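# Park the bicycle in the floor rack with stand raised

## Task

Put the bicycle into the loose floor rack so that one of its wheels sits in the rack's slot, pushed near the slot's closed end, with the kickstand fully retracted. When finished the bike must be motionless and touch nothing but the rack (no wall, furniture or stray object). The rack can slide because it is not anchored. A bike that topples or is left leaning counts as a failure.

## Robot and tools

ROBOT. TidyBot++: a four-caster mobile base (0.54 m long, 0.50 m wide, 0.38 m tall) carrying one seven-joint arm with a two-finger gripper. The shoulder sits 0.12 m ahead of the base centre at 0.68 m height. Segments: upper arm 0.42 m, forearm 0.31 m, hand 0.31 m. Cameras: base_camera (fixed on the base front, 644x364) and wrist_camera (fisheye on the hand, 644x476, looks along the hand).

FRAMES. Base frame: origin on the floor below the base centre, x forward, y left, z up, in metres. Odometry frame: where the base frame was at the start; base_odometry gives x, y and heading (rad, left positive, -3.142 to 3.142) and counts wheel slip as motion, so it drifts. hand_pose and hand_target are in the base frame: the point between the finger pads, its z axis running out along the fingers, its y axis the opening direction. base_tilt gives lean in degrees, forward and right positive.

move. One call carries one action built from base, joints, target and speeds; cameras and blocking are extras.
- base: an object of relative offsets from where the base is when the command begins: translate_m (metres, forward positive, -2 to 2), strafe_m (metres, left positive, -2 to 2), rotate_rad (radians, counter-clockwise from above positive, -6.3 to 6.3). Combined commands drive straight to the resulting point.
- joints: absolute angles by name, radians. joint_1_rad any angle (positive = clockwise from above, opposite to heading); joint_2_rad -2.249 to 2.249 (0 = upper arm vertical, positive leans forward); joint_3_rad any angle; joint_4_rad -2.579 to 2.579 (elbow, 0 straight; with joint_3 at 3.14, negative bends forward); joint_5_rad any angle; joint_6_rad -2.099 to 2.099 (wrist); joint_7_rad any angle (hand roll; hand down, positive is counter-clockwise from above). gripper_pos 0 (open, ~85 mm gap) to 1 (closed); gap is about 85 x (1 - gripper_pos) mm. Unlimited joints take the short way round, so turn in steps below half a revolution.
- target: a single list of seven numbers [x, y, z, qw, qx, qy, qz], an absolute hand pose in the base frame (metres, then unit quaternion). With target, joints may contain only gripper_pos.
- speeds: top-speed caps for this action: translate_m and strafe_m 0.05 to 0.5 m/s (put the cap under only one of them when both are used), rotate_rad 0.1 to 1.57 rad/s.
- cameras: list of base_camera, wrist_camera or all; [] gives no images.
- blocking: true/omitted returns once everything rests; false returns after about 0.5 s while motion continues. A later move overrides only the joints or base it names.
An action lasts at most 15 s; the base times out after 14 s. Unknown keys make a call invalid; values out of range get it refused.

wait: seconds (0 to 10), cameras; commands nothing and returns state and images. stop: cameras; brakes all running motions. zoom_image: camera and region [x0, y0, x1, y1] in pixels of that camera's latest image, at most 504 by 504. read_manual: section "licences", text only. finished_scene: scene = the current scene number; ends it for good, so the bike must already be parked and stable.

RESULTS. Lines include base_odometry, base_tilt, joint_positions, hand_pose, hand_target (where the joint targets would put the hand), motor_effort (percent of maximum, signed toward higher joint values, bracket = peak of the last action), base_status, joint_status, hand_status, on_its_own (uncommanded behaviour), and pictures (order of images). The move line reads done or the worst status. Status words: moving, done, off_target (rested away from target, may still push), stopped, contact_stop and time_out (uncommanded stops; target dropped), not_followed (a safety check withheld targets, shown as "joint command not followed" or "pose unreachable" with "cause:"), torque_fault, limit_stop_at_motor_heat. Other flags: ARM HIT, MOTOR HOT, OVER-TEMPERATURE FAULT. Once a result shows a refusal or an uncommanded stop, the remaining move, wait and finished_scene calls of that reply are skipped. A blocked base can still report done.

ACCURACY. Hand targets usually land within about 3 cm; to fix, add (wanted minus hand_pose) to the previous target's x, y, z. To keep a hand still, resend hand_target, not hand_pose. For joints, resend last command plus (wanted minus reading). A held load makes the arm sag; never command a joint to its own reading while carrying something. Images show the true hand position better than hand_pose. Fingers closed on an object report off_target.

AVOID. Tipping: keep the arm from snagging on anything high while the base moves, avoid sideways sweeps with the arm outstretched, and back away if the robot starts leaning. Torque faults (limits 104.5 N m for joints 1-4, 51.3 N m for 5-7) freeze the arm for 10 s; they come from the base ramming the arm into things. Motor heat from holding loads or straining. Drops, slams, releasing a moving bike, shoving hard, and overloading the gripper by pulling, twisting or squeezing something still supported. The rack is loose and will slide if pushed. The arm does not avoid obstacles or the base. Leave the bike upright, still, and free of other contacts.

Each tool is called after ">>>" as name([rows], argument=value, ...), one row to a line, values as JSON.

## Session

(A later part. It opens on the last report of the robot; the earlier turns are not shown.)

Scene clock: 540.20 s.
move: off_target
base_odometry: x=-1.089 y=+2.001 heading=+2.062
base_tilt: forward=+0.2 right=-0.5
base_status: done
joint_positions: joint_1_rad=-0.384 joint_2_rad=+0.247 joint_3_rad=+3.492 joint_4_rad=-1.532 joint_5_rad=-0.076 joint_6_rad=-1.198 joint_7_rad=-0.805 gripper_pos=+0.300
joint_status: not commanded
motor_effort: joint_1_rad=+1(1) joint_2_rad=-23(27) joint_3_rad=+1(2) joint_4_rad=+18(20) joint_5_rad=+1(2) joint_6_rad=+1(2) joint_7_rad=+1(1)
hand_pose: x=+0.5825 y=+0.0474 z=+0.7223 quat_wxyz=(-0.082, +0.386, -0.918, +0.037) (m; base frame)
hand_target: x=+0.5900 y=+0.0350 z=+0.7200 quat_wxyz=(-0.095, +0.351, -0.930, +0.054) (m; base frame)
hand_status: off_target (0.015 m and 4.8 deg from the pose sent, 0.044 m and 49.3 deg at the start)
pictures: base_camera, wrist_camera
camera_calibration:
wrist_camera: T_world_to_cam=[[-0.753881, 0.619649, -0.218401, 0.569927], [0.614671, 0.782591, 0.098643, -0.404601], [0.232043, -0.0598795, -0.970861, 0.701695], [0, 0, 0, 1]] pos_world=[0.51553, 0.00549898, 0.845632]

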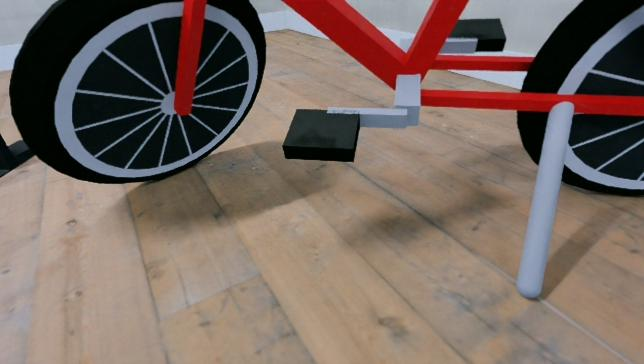

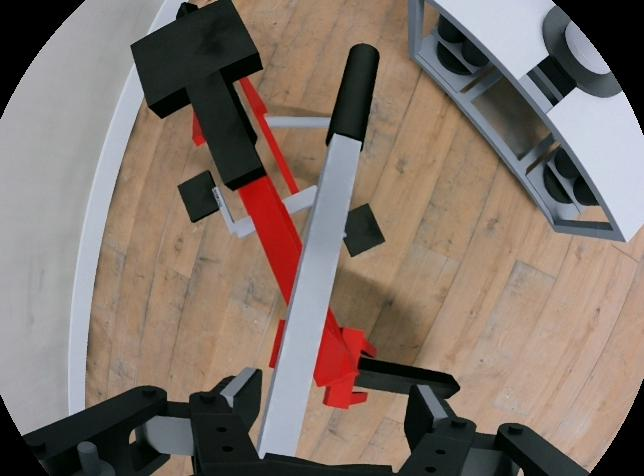

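>>> move(target=[0.621,0.022,0.65,-0.0996,0.2573,-0.960,0.0443])

Scene clock: 542.97 s.
move: off_target
base_odometry: x=-1.089 y=+2.001 heading=+2.062
base_tilt: forward=+0.2 right=-0.5
base_status: not commanded
joint_positions: joint_1_rad=-0.483 joint_2_rad=+0.386 joint_3_rad=+3.720 joint_4_rad=-1.607 joint_5_rad=-0.191 joint_6_rad=-1.038 joint_7_rad=-0.821 gripper_pos=+0.300
joint_status: not commanded
motor_effort: joint_1_rad=+1(2) joint_2_rad=-27(28) joint_3_rad=+3(4) joint_4_rad=+17(19) joint_5_rad=+1(2) joint_6_rad=+1(2) joint_7_rad=+1(1)
hand_pose: x=+0.6107 y=+0.0194 z=+0.6531 quat_wxyz=(-0.074, +0.306, -0.948, +0.051) (m; base frame)
hand_target: x=+0.6210 y=+0.0220 z=+0.6500 quat_wxyz=(-0.100, +0.257, -0.960, +0.044) (m; base frame)
hand_status: off_target (0.011 m and 6.5 deg from the pose sent, 0.086 m and 15.6 deg at the start)
pictures: base_camera, wrist_camera
camera_calibration:
wrist_camera: T_world_to_cam=[[-0.637024, 0.73673, -0.226782, 0.52525], [0.740725, 0.666478, 0.0844612, -0.458609], [0.21337, -0.114179, -0.970276, 0.638331], [0, 0, 0, 1]] pos_world=[0.538099, -0.00842987, 0.77721]

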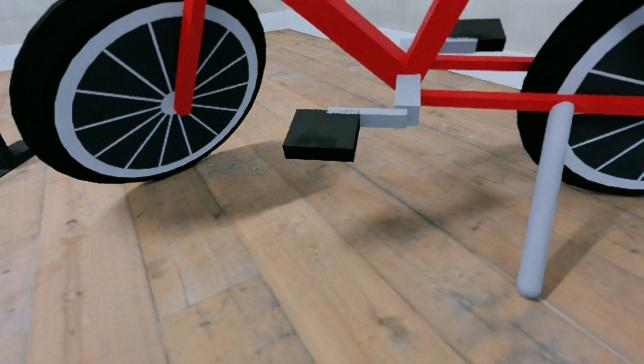

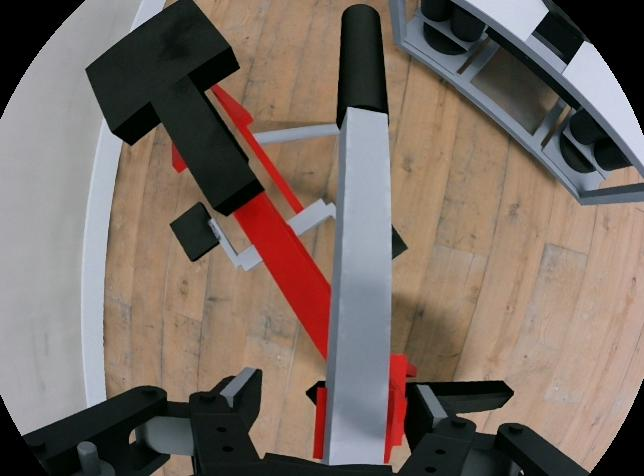

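>>> move(target=[0.625,0.027,0.603,-0.0996,0.2573,-0.960,0.0443])

Scene clock: 545.27 s.
move: off_target
base_odometry: x=-1.089 y=+2.001 heading=+2.062
base_tilt: forward=+0.2 right=-0.5
base_status: not commanded
joint_positions: joint_1_rad=-0.534 joint_2_rad=+0.434 joint_3_rad=+3.806 joint_4_rad=-1.672 joint_5_rad=-0.300 joint_6_rad=-0.929 joint_7_rad=-0.822 gripper_pos=+0.300
joint_status: not commanded
motor_effort: joint_1_rad=-1(1) joint_2_rad=-18(26) joint_3_rad=+2(4) joint_4_rad=+14(18) joint_5_rad=-1(2) joint_6_rad=+3(5) joint_7_rad=+1(1)
hand_pose: x=+0.6206 y=+0.0225 z=+0.6232 quat_wxyz=(-0.094, +0.263, -0.959, +0.044) (m; base frame)
hand_target: x=+0.6250 y=+0.0270 z=+0.6030 quat_wxyz=(-0.100, +0.257, -0.960, +0.044) (m; base frame)
hand_status: off_target (0.021 m and 1.0 deg from the pose sent, 0.053 m and 6.5 deg at the start)
pictures: base_camera, wrist_camera
camera_calibration:
wrist_camera: T_world_to_cam=[[-0.564182, 0.794706, -0.22392, 0.474152], [0.79023, 0.598325, 0.132451, -0.524637], [0.239237, -0.102221, -0.965565, 0.588307], [0, 0, 0, 1]] pos_world=[0.541348, -0.00277069, 0.743709]

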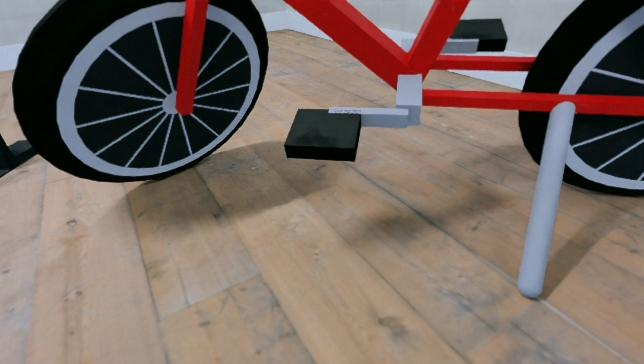

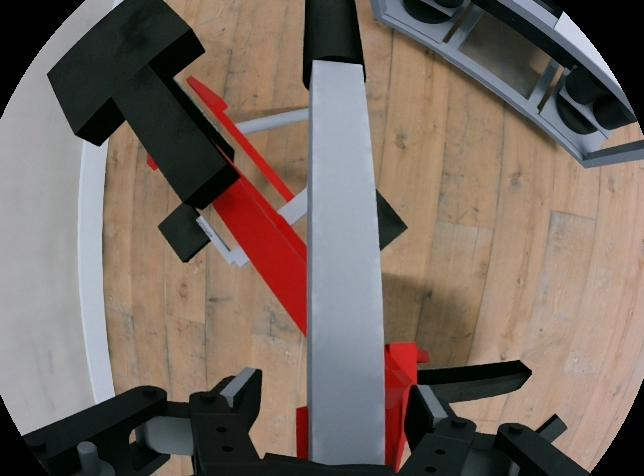

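>>> move(target=[0.622,0.027,0.630,-0.0996,0.2573,-0.960,0.0443], cameras=[])

>>> move(joints={"gripper_pos":1.0})

Scene clock: 547.07 s.
move: done
base_odometry: x=-1.089 y=+2.001 heading=+2.062
base_tilt: forward=+0.2 right=-0.5
base_status: not commanded
joint_positions: joint_1_rad=-0.531 joint_2_rad=+0.431 joint_3_rad=+3.794 joint_4_rad=-1.670 joint_5_rad=-0.283 joint_6_rad=-0.929 joint_7_rad=-0.829 gripper_pos=+0.300
joint_status: not commanded
motor_effort: joint_1_rad=+0(1) joint_2_rad=-26(26) joint_3_rad=+4(4) joint_4_rad=+16(17) joint_5_rad=+0(1) joint_6_rad=+1(4) joint_7_rad=+1(1)
hand_pose: x=+0.6201 y=+0.0228 z=+0.6240 quat_wxyz=(-0.092, +0.267, -0.958, +0.047) (m; base frame)
hand_target: x=+0.6220 y=+0.0270 z=+0.6300 quat_wxyz=(-0.100, +0.257, -0.960, +0.044) (m; base frame)
hand_status: done (0.008 m and 1.5 deg from the pose sent, 0.008 m and 1.0 deg at the start)
pictures: none
No camera images: "cameras" was empty.

Scene clock: 548.50 s.
move: off_target
base_odometry: x=-1.089 y=+2.001 heading=+2.062
base_tilt: forward=+0.2 right=-0.5
base_status: not commanded
joint_positions: joint_1_rad=-0.521 joint_2_rad=+0.421 joint_3_rad=+3.783 joint_4_rad=-1.676 joint_5_rad=-0.281 joint_6_rad=-0.970 joint_7_rad=-0.829 gripper_pos=+0.689
joint_status: gripper_pos off_target (ended at +0.689, target +1.000)
motor_effort: joint_1_rad=-1(4) joint_2_rad=-24(28) joint_3_rad=+5(9) joint_4_rad=+21(23) joint_5_rad=+0(5) joint_6_rad=+10(14) joint_7_rad=-2(5)
hand_pose: x=+0.6054 y=+0.0253 z=+0.6232 quat_wxyz=(-0.075, +0.268, -0.960, +0.034) (m; base frame)
hand_target: x=+0.6220 y=+0.0270 z=+0.6300 quat_wxyz=(-0.100, +0.257, -0.960, +0.044) (m; base frame)
hand_status: not commanded
pictures: base_camera, wrist_camera
camera_calibration:
wrist_camera: T_world_to_cam=[[-0.579706, 0.791416, -0.193914, 0.45413], [0.789754, 0.604306, 0.10537, -0.497253], [0.200575, -0.0920605, -0.975343, 0.621459], [0, 0, 0, 1]] pos_world=[0.53132, -0.0017005, 0.746594]

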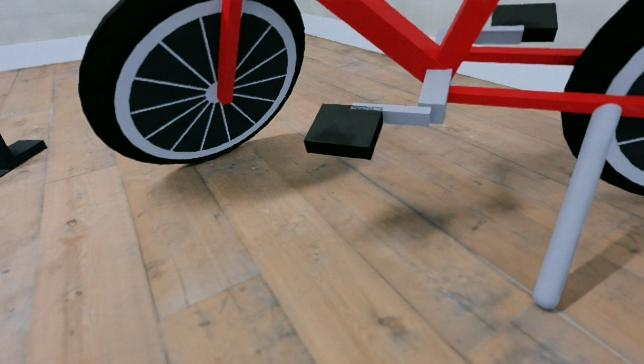

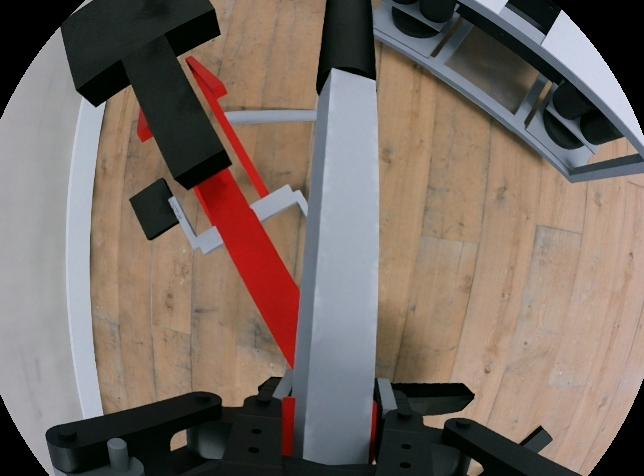

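>>> move(target=[0.625,0.027,0.645,0,0.2588,-0.9659,0], base={"translate_m":0.115}, speeds={"translate_m":0.08})

Scene clock: 551.27 s.
move: off_target
base_odometry: x=-1.143 y=+2.102 heading=+2.062
base_tilt: forward=+0.2 right=-0.5
base_status: done
joint_positions: joint_1_rad=-0.340 joint_2_rad=+0.512 joint_3_rad=+3.724 joint_4_rad=-1.442 joint_5_rad=-0.267 joint_6_rad=-1.395 joint_7_rad=-0.829 gripper_pos=+0.689
joint_status: not commanded
motor_effort: joint_1_rad=-5(10) joint_2_rad=-22(28) joint_3_rad=+2(5) joint_4_rad=+27(29) joint_5_rad=-6(6) joint_6_rad=+19(21) joint_7_rad=-6(8)
hand_pose: x=+0.5709 y=-0.0051 z=+0.6437 quat_wxyz=(+0.058, +0.236, -0.970, -0.022) (m; base frame)
hand_target: x=+0.6250 y=+0.0270 z=+0.6450 quat_wxyz=(+0.000, +0.259, -0.966, +0.000) (m; base frame)
hand_status: off_target (0.063 m and 7.6 deg from the pose sent, 0.029 m and 9.6 deg at the start)
pictures: base_camera, wrist_camera
camera_calibration:
wrist_camera: T_world_to_cam=[[-0.552904, 0.833238, 0.00351792, 0.320043], [0.828443, 0.550165, -0.104888, -0.340844], [-0.0893323, -0.0550787, -0.994478, 0.823642], [0, 0, 0, 1]] pos_world=[0.5329, -0.0337871, 0.782217]

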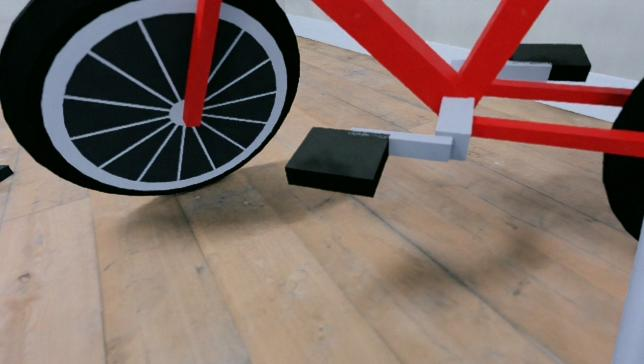

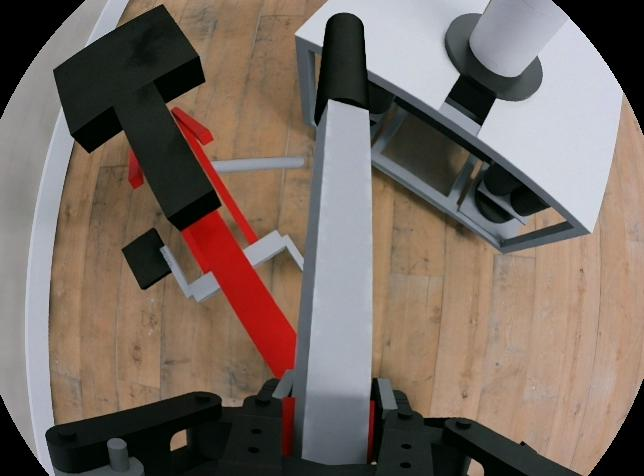

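>>> move(target=[0.665,0.027,0.645,0,0.2588,-0.9659,0])

Scene clock: 554.07 s.
move: off_target
base_odometry: x=-1.143 y=+2.102 heading=+2.062
base_tilt: forward=+0.2 right=-0.5
base_status: not commanded
joint_positions: joint_1_rad=-0.299 joint_2_rad=+0.591 joint_3_rad=+3.687 joint_4_rad=-1.291 joint_5_rad=-0.272 joint_6_rad=-1.502 joint_7_rad=-0.829 gripper_pos=+0.689
joint_status: not commanded
motor_effort: joint_1_rad=-4(7) joint_2_rad=-26(27) joint_3_rad=+4(6) joint_4_rad=+28(31) joint_5_rad=-3(7) joint_6_rad=+25(26) joint_7_rad=-9(10)
hand_pose: x=+0.5949 y=+0.0009 z=+0.6485 quat_wxyz=(+0.078, +0.250, -0.965, -0.026) (m; base frame)
hand_target: x=+0.6650 y=+0.0270 z=+0.6450 quat_wxyz=(+0.000, +0.259, -0.966, +0.000) (m; base frame)
hand_status: off_target (0.075 m and 9.5 deg from the pose sent, 0.099 m and 7.6 deg at the start)
pictures: base_camera, wrist_camera
camera_calibration:
wrist_camera: T_world_to_cam=[[-0.576501, 0.816669, 0.0264063, 0.327535], [0.807025, 0.574157, -0.138036, -0.329296], [-0.127892, -0.0582676, -0.990075, 0.850893], [0, 0, 0, 1]] pos_world=[0.563397, -0.0288408, 0.788344]

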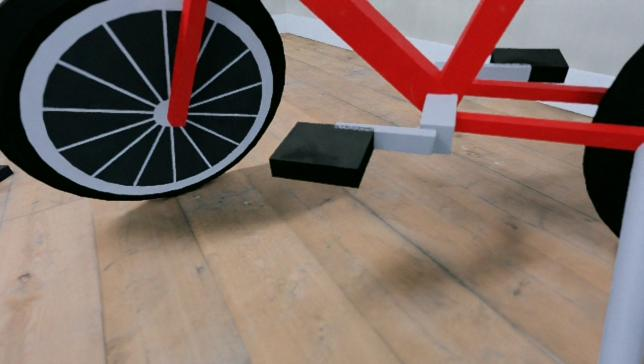

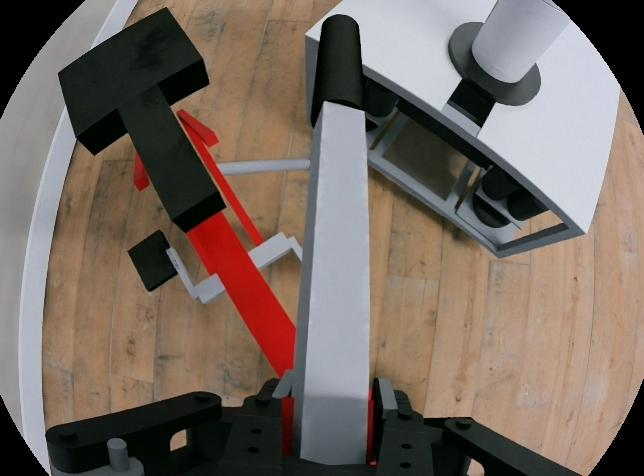

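>>> zoom_image(camera="wrist_camera", region=[20, 0, 340, 320])

Scaled by 1.575.

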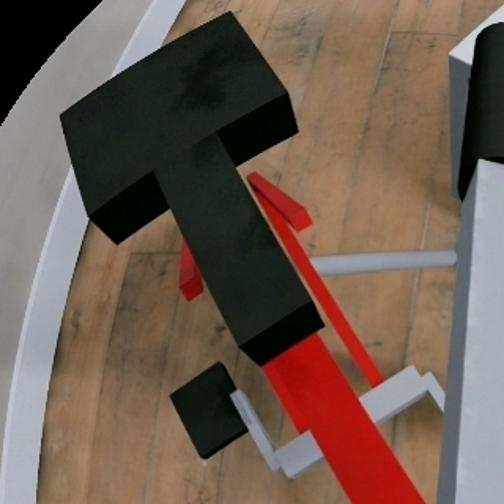

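>>> move(target=[0.685,0.027,0.645,0,0.1219,-0.9925,0])

Scene clock: 564.73 s.
move: off_target
base_odometry: x=-1.143 y=+2.102 heading=+2.062
base_tilt: forward=+0.2 right=-0.5
base_status: not commanded
joint_positions: joint_1_rad=-0.326 joint_2_rad=+0.643 joint_3_rad=+3.670 joint_4_rad=-1.202 joint_5_rad=-0.343 joint_6_rad=-1.605 joint_7_rad=-0.998 gripper_pos=+0.689
joint_status: not commanded
motor_effort: joint_1_rad=+2(8) joint_2_rad=-27(28) joint_3_rad=+11(13) joint_4_rad=+29(32) joint_5_rad=+3(6) joint_6_rad=+32(34) joint_7_rad=-12(14)
hand_pose: x=+0.5986 y=+0.0503 z=+0.6506 quat_wxyz=(+0.101, +0.196, -0.974, -0.056) (m; base frame)
hand_target: x=+0.6850 y=+0.0270 z=+0.6450 quat_wxyz=(+0.000, +0.122, -0.993, +0.000) (m; base frame)
hand_status: off_target (0.090 m and 15.9 deg from the pose sent, 0.094 m and 17.8 deg at the start)
pictures: base_camera, wrist_camera
camera_calibration:
wrist_camera: T_world_to_cam=[[-0.477017, 0.874238, 0.0903511, 0.185163], [0.857878, 0.48549, -0.168356, -0.366657], [-0.191047, -0.00279828, -0.981577, 0.885872], [0, 0, 0, 1]] pos_world=[0.572117, 0.0186114, 0.791093]

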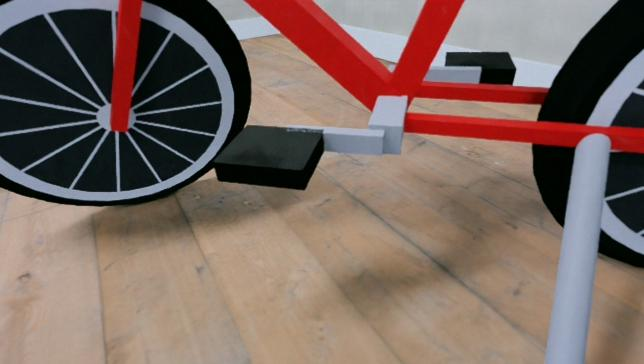

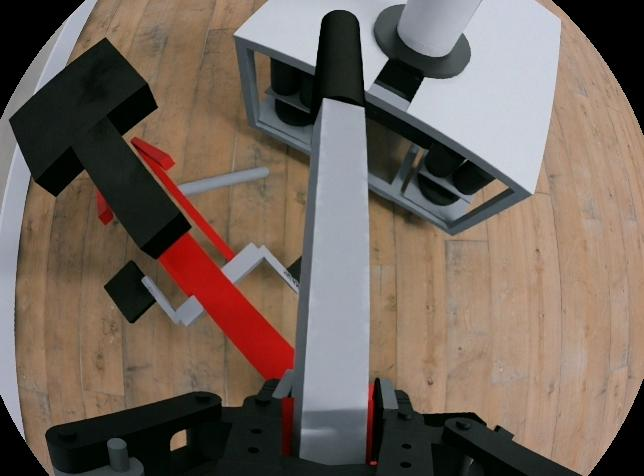

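>>> move(target=[0.595,0.045,0.648,0.095,0.196,-0.974,-0.05], cameras=["base_camera"])

Scene clock: 577.10 s.
move: done
base_odometry: x=-1.143 y=+2.102 heading=+2.062
base_tilt: forward=+0.2 right=-0.5
base_status: not commanded
joint_positions: joint_1_rad=-0.328 joint_2_rad=+0.627 joint_3_rad=+3.670 joint_4_rad=-1.235 joint_5_rad=-0.345 joint_6_rad=-1.601 joint_7_rad=-0.998 gripper_pos=+0.689
joint_status: not commanded
motor_effort: joint_1_rad=+0(2) joint_2_rad=-31(31) joint_3_rad=+7(11) joint_4_rad=+18(29) joint_5_rad=+6(7) joint_6_rad=+3(33) joint_7_rad=-5(12)
hand_pose: x=+0.5886 y=+0.0505 z=+0.6505 quat_wxyz=(+0.106, +0.192, -0.974, -0.062) (m; base frame)
hand_target: x=+0.5950 y=+0.0450 z=+0.6480 quat_wxyz=(+0.095, +0.196, -0.975, -0.050) (m; base frame)
hand_status: done (0.009 m and 1.9 deg from the pose sent, 0.007 m and 1.0 deg at the start)
pictures: base_camera

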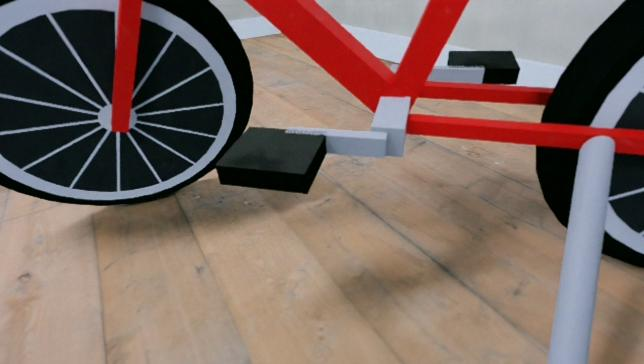

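>>> move(joints={"gripper_pos":0.5})

Scene clock: 578.50 s.
move: done
base_odometry: x=-1.143 y=+2.102 heading=+2.062
base_tilt: forward=+0.2 right=-0.5
base_status: not commanded
joint_positions: joint_1_rad=-0.328 joint_2_rad=+0.621 joint_3_rad=+3.672 joint_4_rad=-1.238 joint_5_rad=-0.333 joint_6_rad=-1.600 joint_7_rad=-0.998 gripper_pos=+0.500
joint_status: all done
motor_effort: joint_1_rad=-1(2) joint_2_rad=-29(35) joint_3_rad=+3(8) joint_4_rad=+16(20) joint_5_rad=-2(7) joint_6_rad=+2(5) joint_7_rad=+0(5)
hand_pose: x=+0.5875 y=+0.0462 z=+0.6525 quat_wxyz=(+0.106, +0.191, -0.974, -0.057) (m; base frame)
hand_target: x=+0.5950 y=+0.0450 z=+0.6480 quat_wxyz=(+0.095, +0.196, -0.975, -0.050) (m; base frame)
hand_status: not commanded
pictures: base_camera, wrist_camera
camera_calibration:
wrist_camera: T_world_to_cam=[[-0.469167, 0.878102, 0.0939085, 0.176174], [0.860056, 0.478467, -0.177124, -0.350054], [-0.200465, -0.00233399, -0.979698, 0.88984], [0, 0, 0, 1]] pos_world=[0.562103, 0.0148673, 0.793227]

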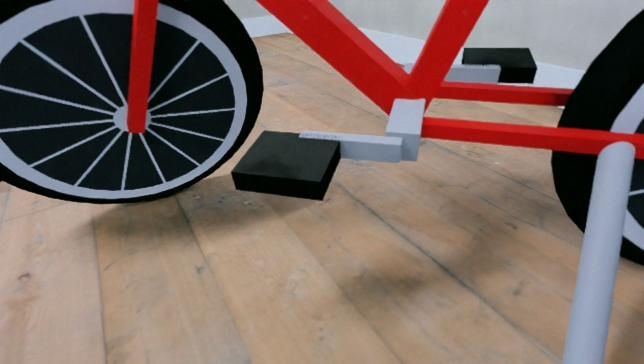

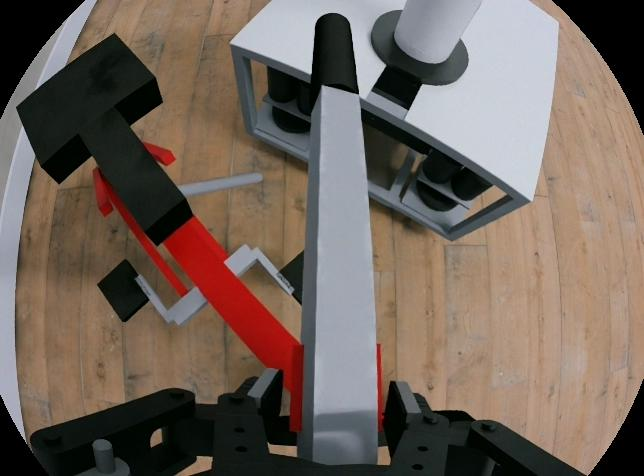

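>>> move(joints={"gripper_pos":0.3}, target=[0.59,0.045,0.71,0.02,0.17,-0.985,0.0], cameras=[])

>>> move(target=[0.57,0.04,0.70,-0.1009,0.1555,-0.9818,0.0408])

Scene clock: 580.93 s.
move: off_target
base_odometry: x=-1.143 y=+2.102 heading=+2.062
base_tilt: forward=+0.2 right=-0.5
base_status: not commanded
joint_positions: joint_1_rad=-0.421 joint_2_rad=+0.459 joint_3_rad=+3.674 joint_4_rad=-1.273 joint_5_rad=-0.261 joint_6_rad=-1.545 joint_7_rad=-1.063 gripper_pos=+0.300
joint_status: all done
motor_effort: joint_1_rad=+1(3) joint_2_rad=-29(35) joint_3_rad=+3(5) joint_4_rad=+17(18) joint_5_rad=+0(2) joint_6_rad=-1(2) joint_7_rad=+1(1)
hand_pose: x=+0.5836 y=+0.0628 z=+0.7139 quat_wxyz=(+0.032, +0.207, -0.977, -0.027) (m; base frame)
hand_target: x=+0.5900 y=+0.0450 z=+0.7100 quat_wxyz=(+0.020, +0.170, -0.985, +0.000) (m; base frame)
hand_status: off_target (0.019 m and 5.5 deg from the pose sent, 0.058 m and 12.1 deg at the start)
pictures: none
No camera images: "cameras" was empty.

Scene clock: 582.77 s.
move: off_target
base_odometry: x=-1.143 y=+2.102 heading=+2.062
base_tilt: forward=+0.2 right=-0.5
base_status: not commanded
joint_positions: joint_1_rad=-0.452 joint_2_rad=+0.229 joint_3_rad=+3.570 joint_4_rad=-1.634 joint_5_rad=-0.062 joint_6_rad=-1.136 joint_7_rad=-1.255 gripper_pos=+0.300
joint_status: not commanded
motor_effort: joint_1_rad=+0(2) joint_2_rad=-22(30) joint_3_rad=+2(4) joint_4_rad=+18(19) joint_5_rad=+1(2) joint_6_rad=+1(2) joint_7_rad=+1(1)
hand_pose: x=+0.5636 y=+0.0363 z=+0.6993 quat_wxyz=(-0.078, +0.166, -0.982, +0.029) (m; base frame)
hand_target: x=+0.5700 y=+0.0400 z=+0.7000 quat_wxyz=(-0.101, +0.155, -0.982, +0.041) (m; base frame)
hand_status: off_target (0.007 m and 3.1 deg from the pose sent, 0.030 m and 18.1 deg at the start)
pictures: base_camera, wrist_camera
camera_calibration:
wrist_camera: T_world_to_cam=[[-0.403573, 0.898284, -0.173826, 0.318766], [0.895684, 0.42666, 0.125346, -0.546129], [0.186761, -0.105107, -0.976767, 0.714338], [0, 0, 0, 1]] pos_world=[0.484394, 0.0217507, 0.821607]

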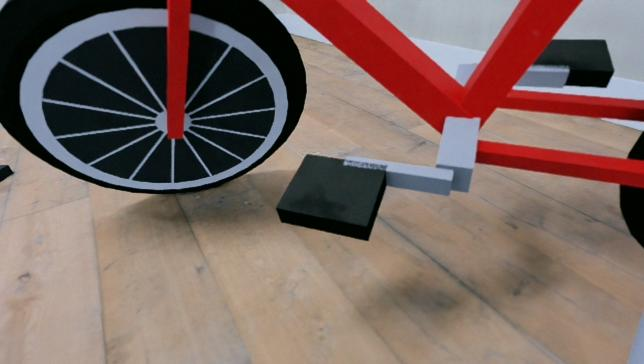

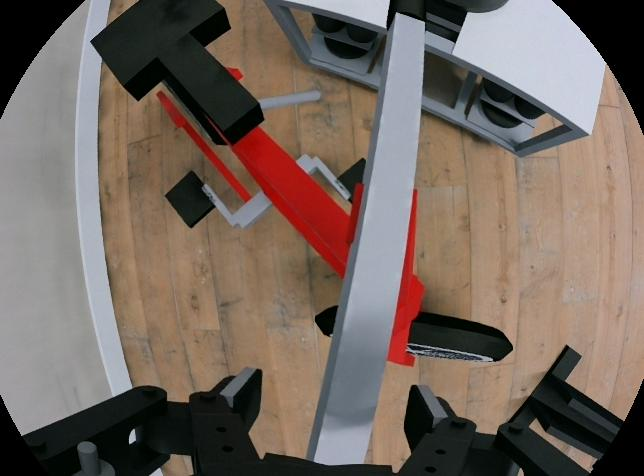

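>>> wait(seconds=0.5)

Scene clock: 583.73 s.
base_odometry: x=-1.143 y=+2.102 heading=+2.062
base_tilt: forward=+0.2 right=-0.5
base_status: not commanded
joint_positions: joint_1_rad=-0.452 joint_2_rad=+0.229 joint_3_rad=+3.570 joint_4_rad=-1.634 joint_5_rad=-0.061 joint_6_rad=-1.134 joint_7_rad=-1.255 gripper_pos=+0.300
joint_status: not commanded
motor_effort: joint_1_rad=+0(2) joint_2_rad=-22(30) joint_3_rad=+2(4) joint_4_rad=+18(19) joint_5_rad=+0(2) joint_6_rad=+1(2) joint_7_rad=+1(1)
hand_pose: x=+0.5641 y=+0.0361 z=+0.6994 quat_wxyz=(-0.079, +0.166, -0.982, +0.030) (m; base frame)
hand_target: x=+0.5700 y=+0.0400 z=+0.7000 quat_wxyz=(-0.101, +0.155, -0.982, +0.041) (m; base frame)
hand_status: off_target (0.007 m and 3.0 deg from the pose sent, 0.030 m and 18.1 deg at the start)
wait: 0.50 s; at rest from the start
pictures: base_camera, wrist_camera
camera_calibration:
wrist_camera: T_world_to_cam=[[-0.402994, 0.898307, -0.175045, 0.319695], [0.895623, 0.426442, 0.126513, -0.547263], [0.188295, -0.105791, -0.976398, 0.713213], [0, 0, 0, 1]] pos_world=[0.484682, 0.0216425, 0.821577]

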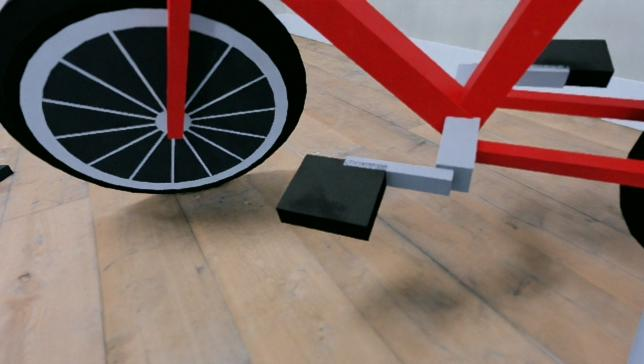

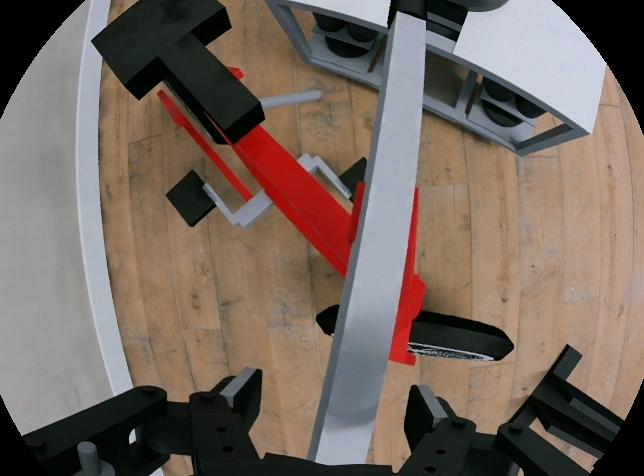

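>>> zoom_image(camera="wrist_camera", region=[230, 0, 550, 200])

>>> zoom_image(camera="base_camera", region=[240, 0, 644, 364])

Scaled by 1.575.

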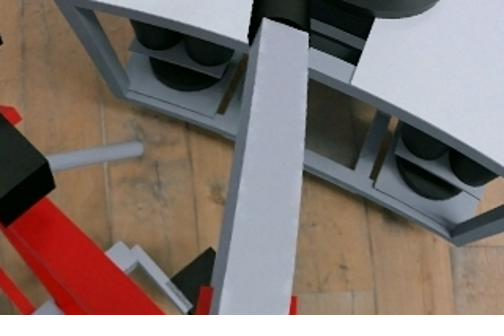

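Scaled by 1.248.

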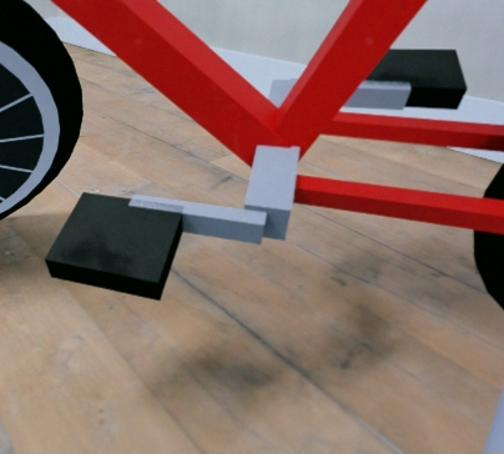

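>>> move(base={"translate_m":-0.09,"strafe_m":0.06}, target=[0.60,-0.03,0.68,-0.1009,0.13,-0.985,0.0408])

Scene clock: 589.20 s.
move: off_target
base_odometry: x=-1.154 y=+1.994 heading=+2.062
base_tilt: forward=+0.2 right=-0.5
base_status: done
joint_positions: joint_1_rad=-0.422 joint_2_rad=+0.297 joint_3_rad=+3.719 joint_4_rad=-1.634 joint_5_rad=-0.134 joint_6_rad=-1.097 joint_7_rad=-1.154 gripper_pos=+0.300
joint_status: not commanded
motor_effort: joint_1_rad=+1(1) joint_2_rad=-24(24) joint_3_rad=+3(3) joint_4_rad=+17(19) joint_5_rad=+1(2) joint_6_rad=+1(2) joint_7_rad=+1(1)
hand_pose: x=+0.5802 y=-0.0222 z=+0.6794 quat_wxyz=(-0.074, +0.121, -0.989, +0.040) (m; base frame)
hand_target: x=+0.6000 y=-0.0300 z=+0.6800 quat_wxyz=(-0.101, +0.130, -0.986, +0.041) (m; base frame)
hand_status: off_target (0.021 m and 3.4 deg from the pose sent, 0.078 m and 5.0 deg at the start)
pictures: base_camera, wrist_camera
camera_calibration:
wrist_camera: T_world_to_cam=[[-0.318288, 0.929738, -0.18515, 0.333448], [0.932442, 0.342269, 0.115774, -0.550281], [0.171011, -0.135793, -0.975867, 0.693508], [0, 0, 0, 1]] pos_world=[0.500641, -0.0275017, 0.802217]

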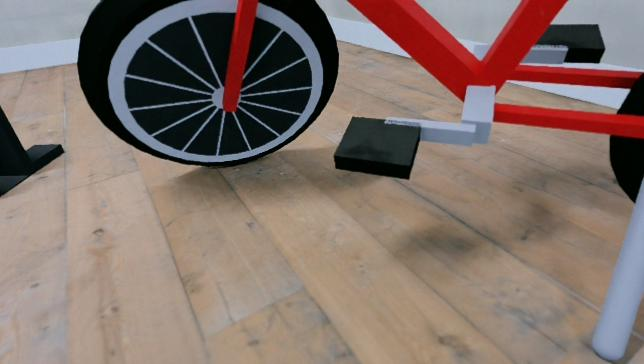

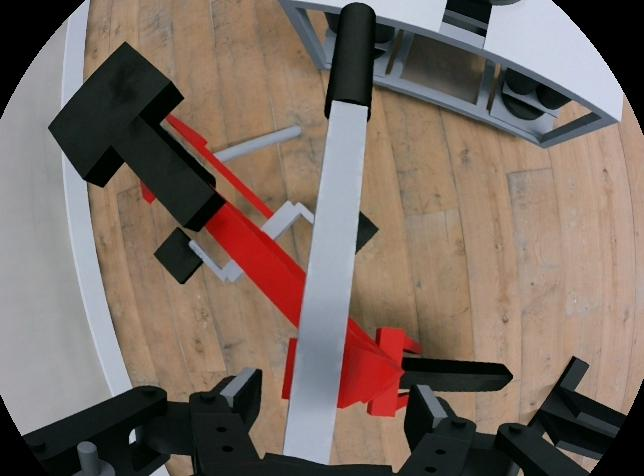

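>>> zoom_image(camera="wrist_camera", region=[380, 300, 644, 476])

>>> zoom_image(camera="base_camera", region=[0, 60, 240, 220])

Scaled by 1.909.

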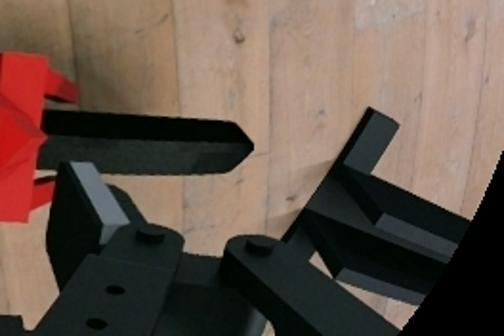

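Scaled by 2.100.

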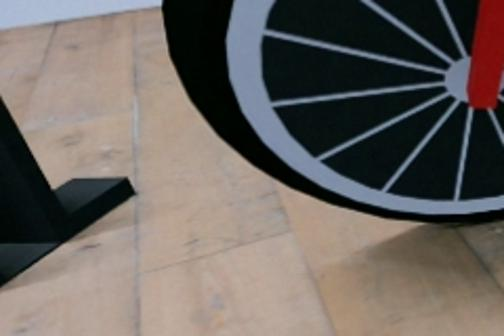

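>>> move(target=[0.575,-0.058,0.645,-0.1009,0.087,-0.990,0.0408])

Scene clock: 594.80 s.
move: off_target
base_odometry: x=-1.154 y=+1.994 heading=+2.062
base_tilt: forward=+0.2 right=-0.5
base_status: not commanded
joint_positions: joint_1_rad=-0.422 joint_2_rad=+0.297 joint_3_rad=+3.790 joint_4_rad=-1.757 joint_5_rad=-0.175 joint_6_rad=-0.981 joint_7_rad=-1.138 gripper_pos=+0.300
joint_status: not commanded
motor_effort: joint_1_rad=+0(2) joint_2_rad=-23(23) joint_3_rad=+4(4) joint_4_rad=+17(18) joint_5_rad=+1(2) joint_6_rad=+3(3) joint_7_rad=+1(1)
hand_pose: x=+0.5639 y=-0.0483 z=+0.6476 quat_wxyz=(-0.077, +0.078, -0.993, +0.038) (m; base frame)
hand_target: x=+0.5750 y=-0.0580 z=+0.6450 quat_wxyz=(-0.101, +0.087, -0.990, +0.041) (m; base frame)
hand_status: off_target (0.015 m and 2.9 deg from the pose sent, 0.050 m and 5.0 deg at the start)
pictures: base_camera, wrist_camera
camera_calibration:
wrist_camera: T_world_to_cam=[[-0.237289, 0.955004, -0.177937, 0.297553], [0.956668, 0.261548, 0.127978, -0.547945], [0.168759, -0.139859, -0.975684, 0.662667], [0, 0, 0, 1]] pos_world=[0.482977, -0.0481705, 0.769625]

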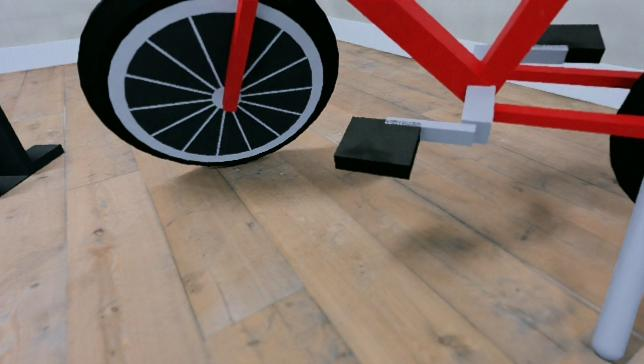

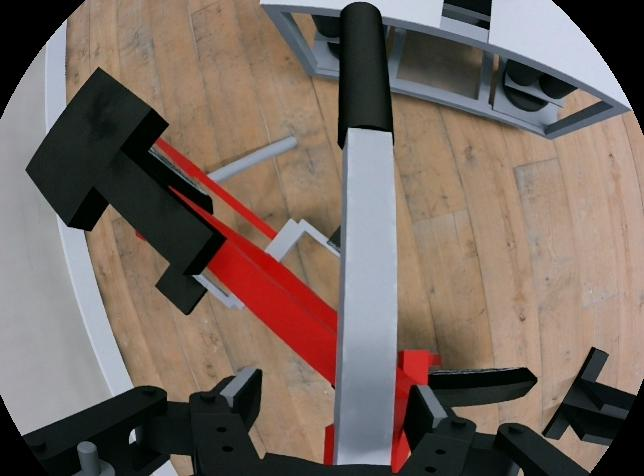

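>>> move(target=[0.535,-0.061,0.597,-0.1009,0.087,-0.990,0.0408])

Scene clock: 597.37 s.
move: off_target
base_odometry: x=-1.154 y=+1.994 heading=+2.062
base_tilt: forward=+0.2 right=-0.5
base_status: not commanded
joint_positions: joint_1_rad=-0.477 joint_2_rad=+0.291 joint_3_rad=+3.886 joint_4_rad=-1.963 joint_5_rad=-0.239 joint_6_rad=-0.796 joint_7_rad=-1.043 gripper_pos=+0.300
joint_status: not commanded
motor_effort: joint_1_rad=+0(2) joint_2_rad=-20(22) joint_3_rad=+3(4) joint_4_rad=+16(17) joint_5_rad=+1(3) joint_6_rad=+2(3) joint_7_rad=+1(1)
hand_pose: x=+0.5279 y=-0.0597 z=+0.5997 quat_wxyz=(-0.081, +0.073, -0.993, +0.039) (m; base frame)
hand_target: x=+0.5350 y=-0.0610 z=+0.5970 quat_wxyz=(-0.101, +0.087, -0.990, +0.041) (m; base frame)
hand_status: off_target (0.008 m and 2.9 deg from the pose sent, 0.060 m and 2.9 deg at the start)
pictures: base_camera, wrist_camera
camera_calibration:
wrist_camera: T_world_to_cam=[[-0.225112, 0.957689, -0.179324, 0.285908], [0.958563, 0.250665, 0.135365, -0.510462], [0.174588, -0.141421, -0.974433, 0.616493], [0, 0, 0, 1]] pos_world=[0.446039, -0.0586712, 0.7211]

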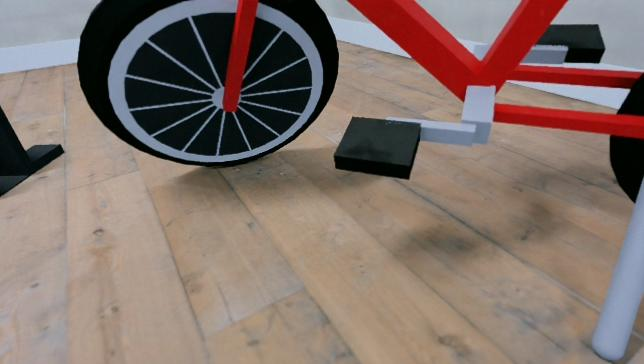

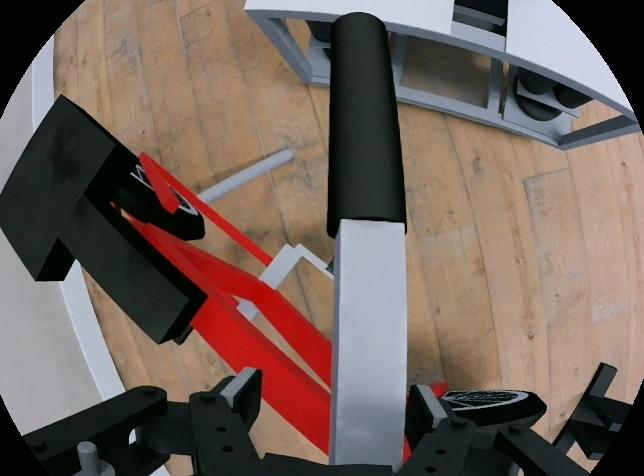

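>>> move(target=[0.534,-0.050,0.583,-0.1009,0.087,-0.990,0.0408], cameras=[])

>>> move(joints={"gripper_pos":1.0})

Scene clock: 598.83 s.
move: off_target
base_odometry: x=-1.154 y=+1.994 heading=+2.062
base_tilt: forward=+0.2 right=-0.5
base_status: not commanded
joint_positions: joint_1_rad=-0.551 joint_2_rad=+0.308 joint_3_rad=+3.965 joint_4_rad=-1.991 joint_5_rad=-0.305 joint_6_rad=-0.763 joint_7_rad=-1.000 gripper_pos=+0.300
joint_status: not commanded
motor_effort: joint_1_rad=+0(2) joint_2_rad=-16(19) joint_3_rad=+2(3) joint_4_rad=+15(16) joint_5_rad=+1(1) joint_6_rad=+2(4) joint_7_rad=+1(1)
hand_pose: x=+0.5295 y=-0.0512 z=+0.5930 quat_wxyz=(-0.090, +0.070, -0.993, +0.035) (m; base frame)
hand_target: x=+0.5340 y=-0.0500 z=+0.5830 quat_wxyz=(-0.101, +0.087, -0.990, +0.041) (m; base frame)
hand_status: off_target (0.011 m and 2.4 deg from the pose sent, 0.020 m and 2.9 deg at the start)
pictures: none
No camera images: "cameras" was empty.

Scene clock: 599.87 s.
move: off_target
base_odometry: x=-1.154 y=+1.994 heading=+2.062
base_tilt: forward=+0.2 right=-0.5
base_status: not commanded
joint_positions: joint_1_rad=-0.564 joint_2_rad=+0.302 joint_3_rad=+3.972 joint_4_rad=-1.998 joint_5_rad=-0.307 joint_6_rad=-0.758 joint_7_rad=-0.987 gripper_pos=+0.772
joint_status: gripper_pos off_target (ended at +0.772, target +1.000)
motor_effort: joint_1_rad=+1(8) joint_2_rad=-13(17) joint_3_rad=+2(8) joint_4_rad=+14(17) joint_5_rad=-2(5) joint_6_rad=+2(9) joint_7_rad=+0(6)
hand_pose: x=+0.5290 y=-0.0482 z=+0.5938 quat_wxyz=(-0.093, +0.078, -0.992, +0.035) (m; base frame)
hand_target: x=+0.5340 y=-0.0500 z=+0.5830 quat_wxyz=(-0.101, +0.087, -0.990, +0.041) (m; base frame)
hand_status: not commanded
pictures: base_camera, wrist_camera
camera_calibration:
wrist_camera: T_world_to_cam=[[-0.233453, 0.956231, -0.176415, 0.27671], [0.95189, 0.261782, 0.159296, -0.523721], [0.198506, -0.130739, -0.971341, 0.598201], [0, 0, 0, 1]] pos_world=[0.444377, -0.0492905, 0.713299]

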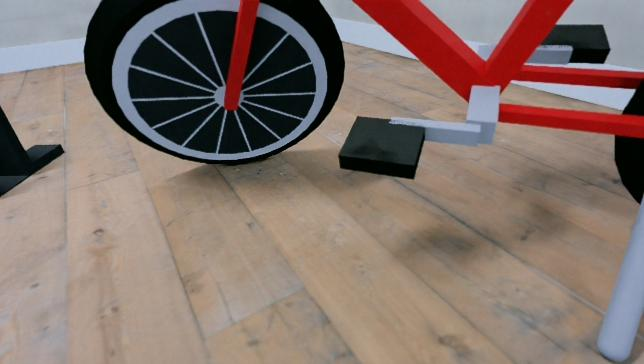

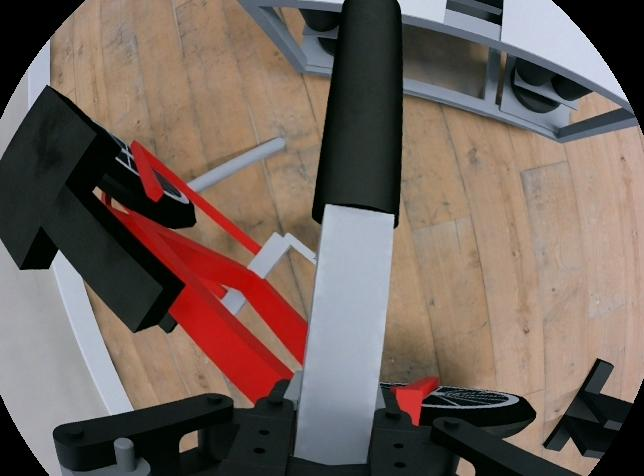

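>>> move(target=[0.536,-0.035,0.598,-0.1004,-0.0347,-0.9939,0.0288])

Scene clock: 602.53 s.
move: off_target
base_odometry: x=-1.154 y=+1.994 heading=+2.062
base_tilt: forward=+0.2 right=-0.5
base_status: not commanded
joint_positions: joint_1_rad=-0.640 joint_2_rad=+0.308 joint_3_rad=+4.029 joint_4_rad=-1.999 joint_5_rad=-0.307 joint_6_rad=-0.766 joint_7_rad=-1.170 gripper_pos=+0.777
joint_status: not commanded
motor_effort: joint_1_rad=-1(2) joint_2_rad=-18(19) joint_3_rad=+2(3) joint_4_rad=+21(21) joint_5_rad=-3(5) joint_6_rad=+6(7) joint_7_rad=+0(1)
hand_pose: x=+0.5282 y=-0.0395 z=+0.5957 quat_wxyz=(-0.094, -0.002, -0.995, +0.032) (m; base frame)
hand_target: x=+0.5360 y=-0.0350 z=+0.5980 quat_wxyz=(-0.100, -0.035, -0.994, +0.029) (m; base frame)
hand_status: off_target (0.009 m and 3.9 deg from the pose sent, 0.016 m and 13.0 deg at the start)
pictures: base_camera, wrist_camera
camera_calibration:
wrist_camera: T_world_to_cam=[[-0.0783679, 0.984389, -0.157596, 0.176571], [0.979758, 0.10526, 0.170278, -0.552957], [0.184208, -0.141061, -0.972712, 0.609283], [0, 0, 0, 1]] pos_world=[0.443367, -0.0296643, 0.71464]

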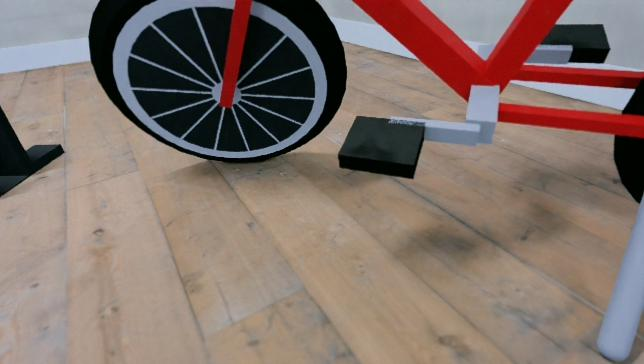

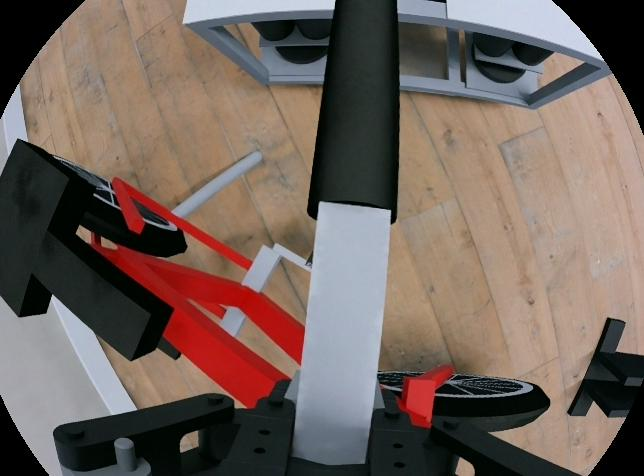

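>>> move(target=[0.60,-0.055,0.612,-0.05,-0.0347,-0.998,0.0144], cameras=["base_camera"])

>>> move(target=[0.666,-0.075,0.623,0,-0.0347,-0.9994,0])

Scene clock: 605.03 s.
move: off_target
base_odometry: x=-1.154 y=+1.994 heading=+2.062
base_tilt: forward=+0.2 right=-0.5
base_status: not commanded
joint_positions: joint_1_rad=-0.429 joint_2_rad=+0.468 joint_3_rad=+3.946 joint_4_rad=-1.675 joint_5_rad=-0.326 joint_6_rad=-1.033 joint_7_rad=-1.170 gripper_pos=+0.785
joint_status: not commanded
motor_effort: joint_1_rad=+1(2) joint_2_rad=-23(23) joint_3_rad=+5(5) joint_4_rad=+19(24) joint_5_rad=-4(4) joint_6_rad=+7(9) joint_7_rad=-1(2)
hand_pose: x=+0.5858 y=-0.0763 z=+0.6174 quat_wxyz=(-0.048, -0.027, -0.998, +0.040) (m; base frame)
hand_target: x=+0.6000 y=-0.0550 z=+0.6120 quat_wxyz=(-0.050, -0.035, -0.998, +0.014) (m; base frame)
hand_status: off_target (0.026 m and 3.1 deg from the pose sent, 0.075 m and 6.6 deg at the start)
pictures: base_camera

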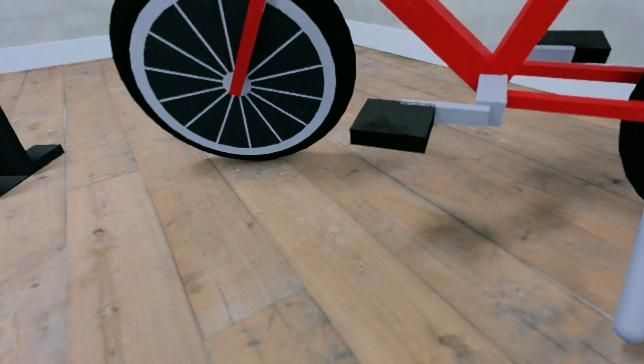

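Scene clock: 606.60 s.
move: off_target
base_odometry: x=-1.154 y=+1.994 heading=+2.062
base_tilt: forward=+0.2 right=-0.5
base_status: not commanded
joint_positions: joint_1_rad=-0.215 joint_2_rad=+0.661 joint_3_rad=+3.810 joint_4_rad=-1.249 joint_5_rad=-0.353 joint_6_rad=-1.313 joint_7_rad=-1.170 gripper_pos=+0.786
joint_status: not commanded
motor_effort: joint_1_rad=+2(2) joint_2_rad=-31(33) joint_3_rad=+6(6) joint_4_rad=+17(21) joint_5_rad=+0(4) joint_6_rad=+4(8) joint_7_rad=-1(2)
hand_pose: x=+0.6655 y=-0.0920 z=+0.6333 quat_wxyz=(-0.013, -0.009, -0.999, +0.031) (m; base frame)
hand_target: x=+0.6660 y=-0.0750 z=+0.6230 quat_wxyz=(+0.000, -0.035, -0.999, +0.000) (m; base frame)
hand_status: off_target (0.020 m and 4.8 deg from the pose sent, 0.080 m and 7.3 deg at the start)
pictures: base_camera, wrist_camera
camera_calibration:
wrist_camera: T_world_to_cam=[[-0.0824815, 0.986774, -0.139548, 0.236417], [0.996341, 0.0847948, 0.0107034, -0.60027], [0.0223948, -0.138154, -0.990158, 0.732226], [0, 0, 0, 1]] pos_world=[0.601176, -0.0812307, 0.764436]

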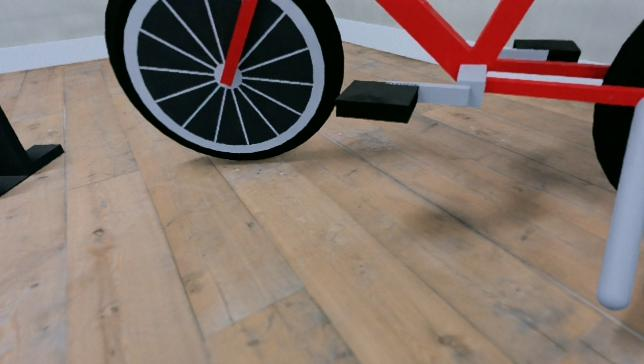

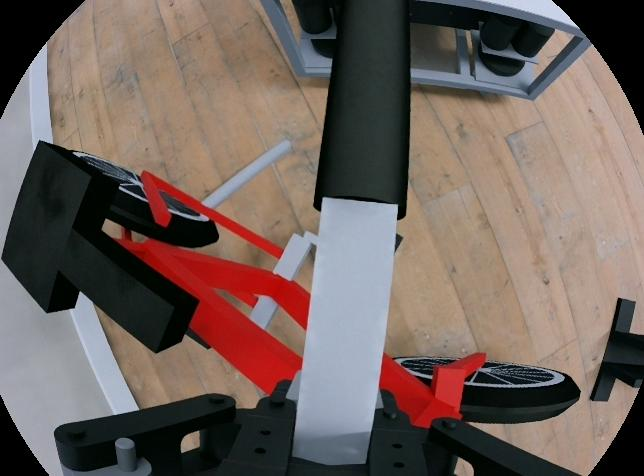

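>>> zoom_image(camera="wrist_camera", region=[480, 270, 644, 430])

Scaled by 3.073.

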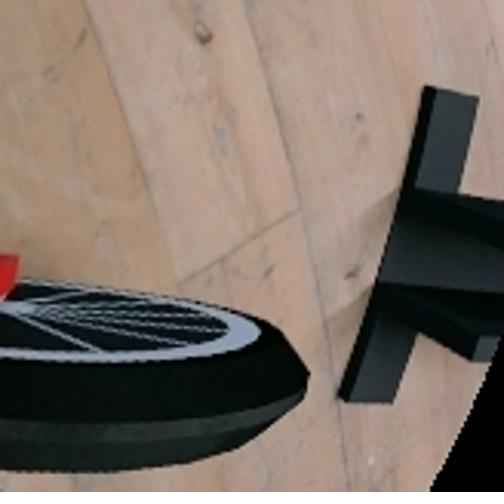

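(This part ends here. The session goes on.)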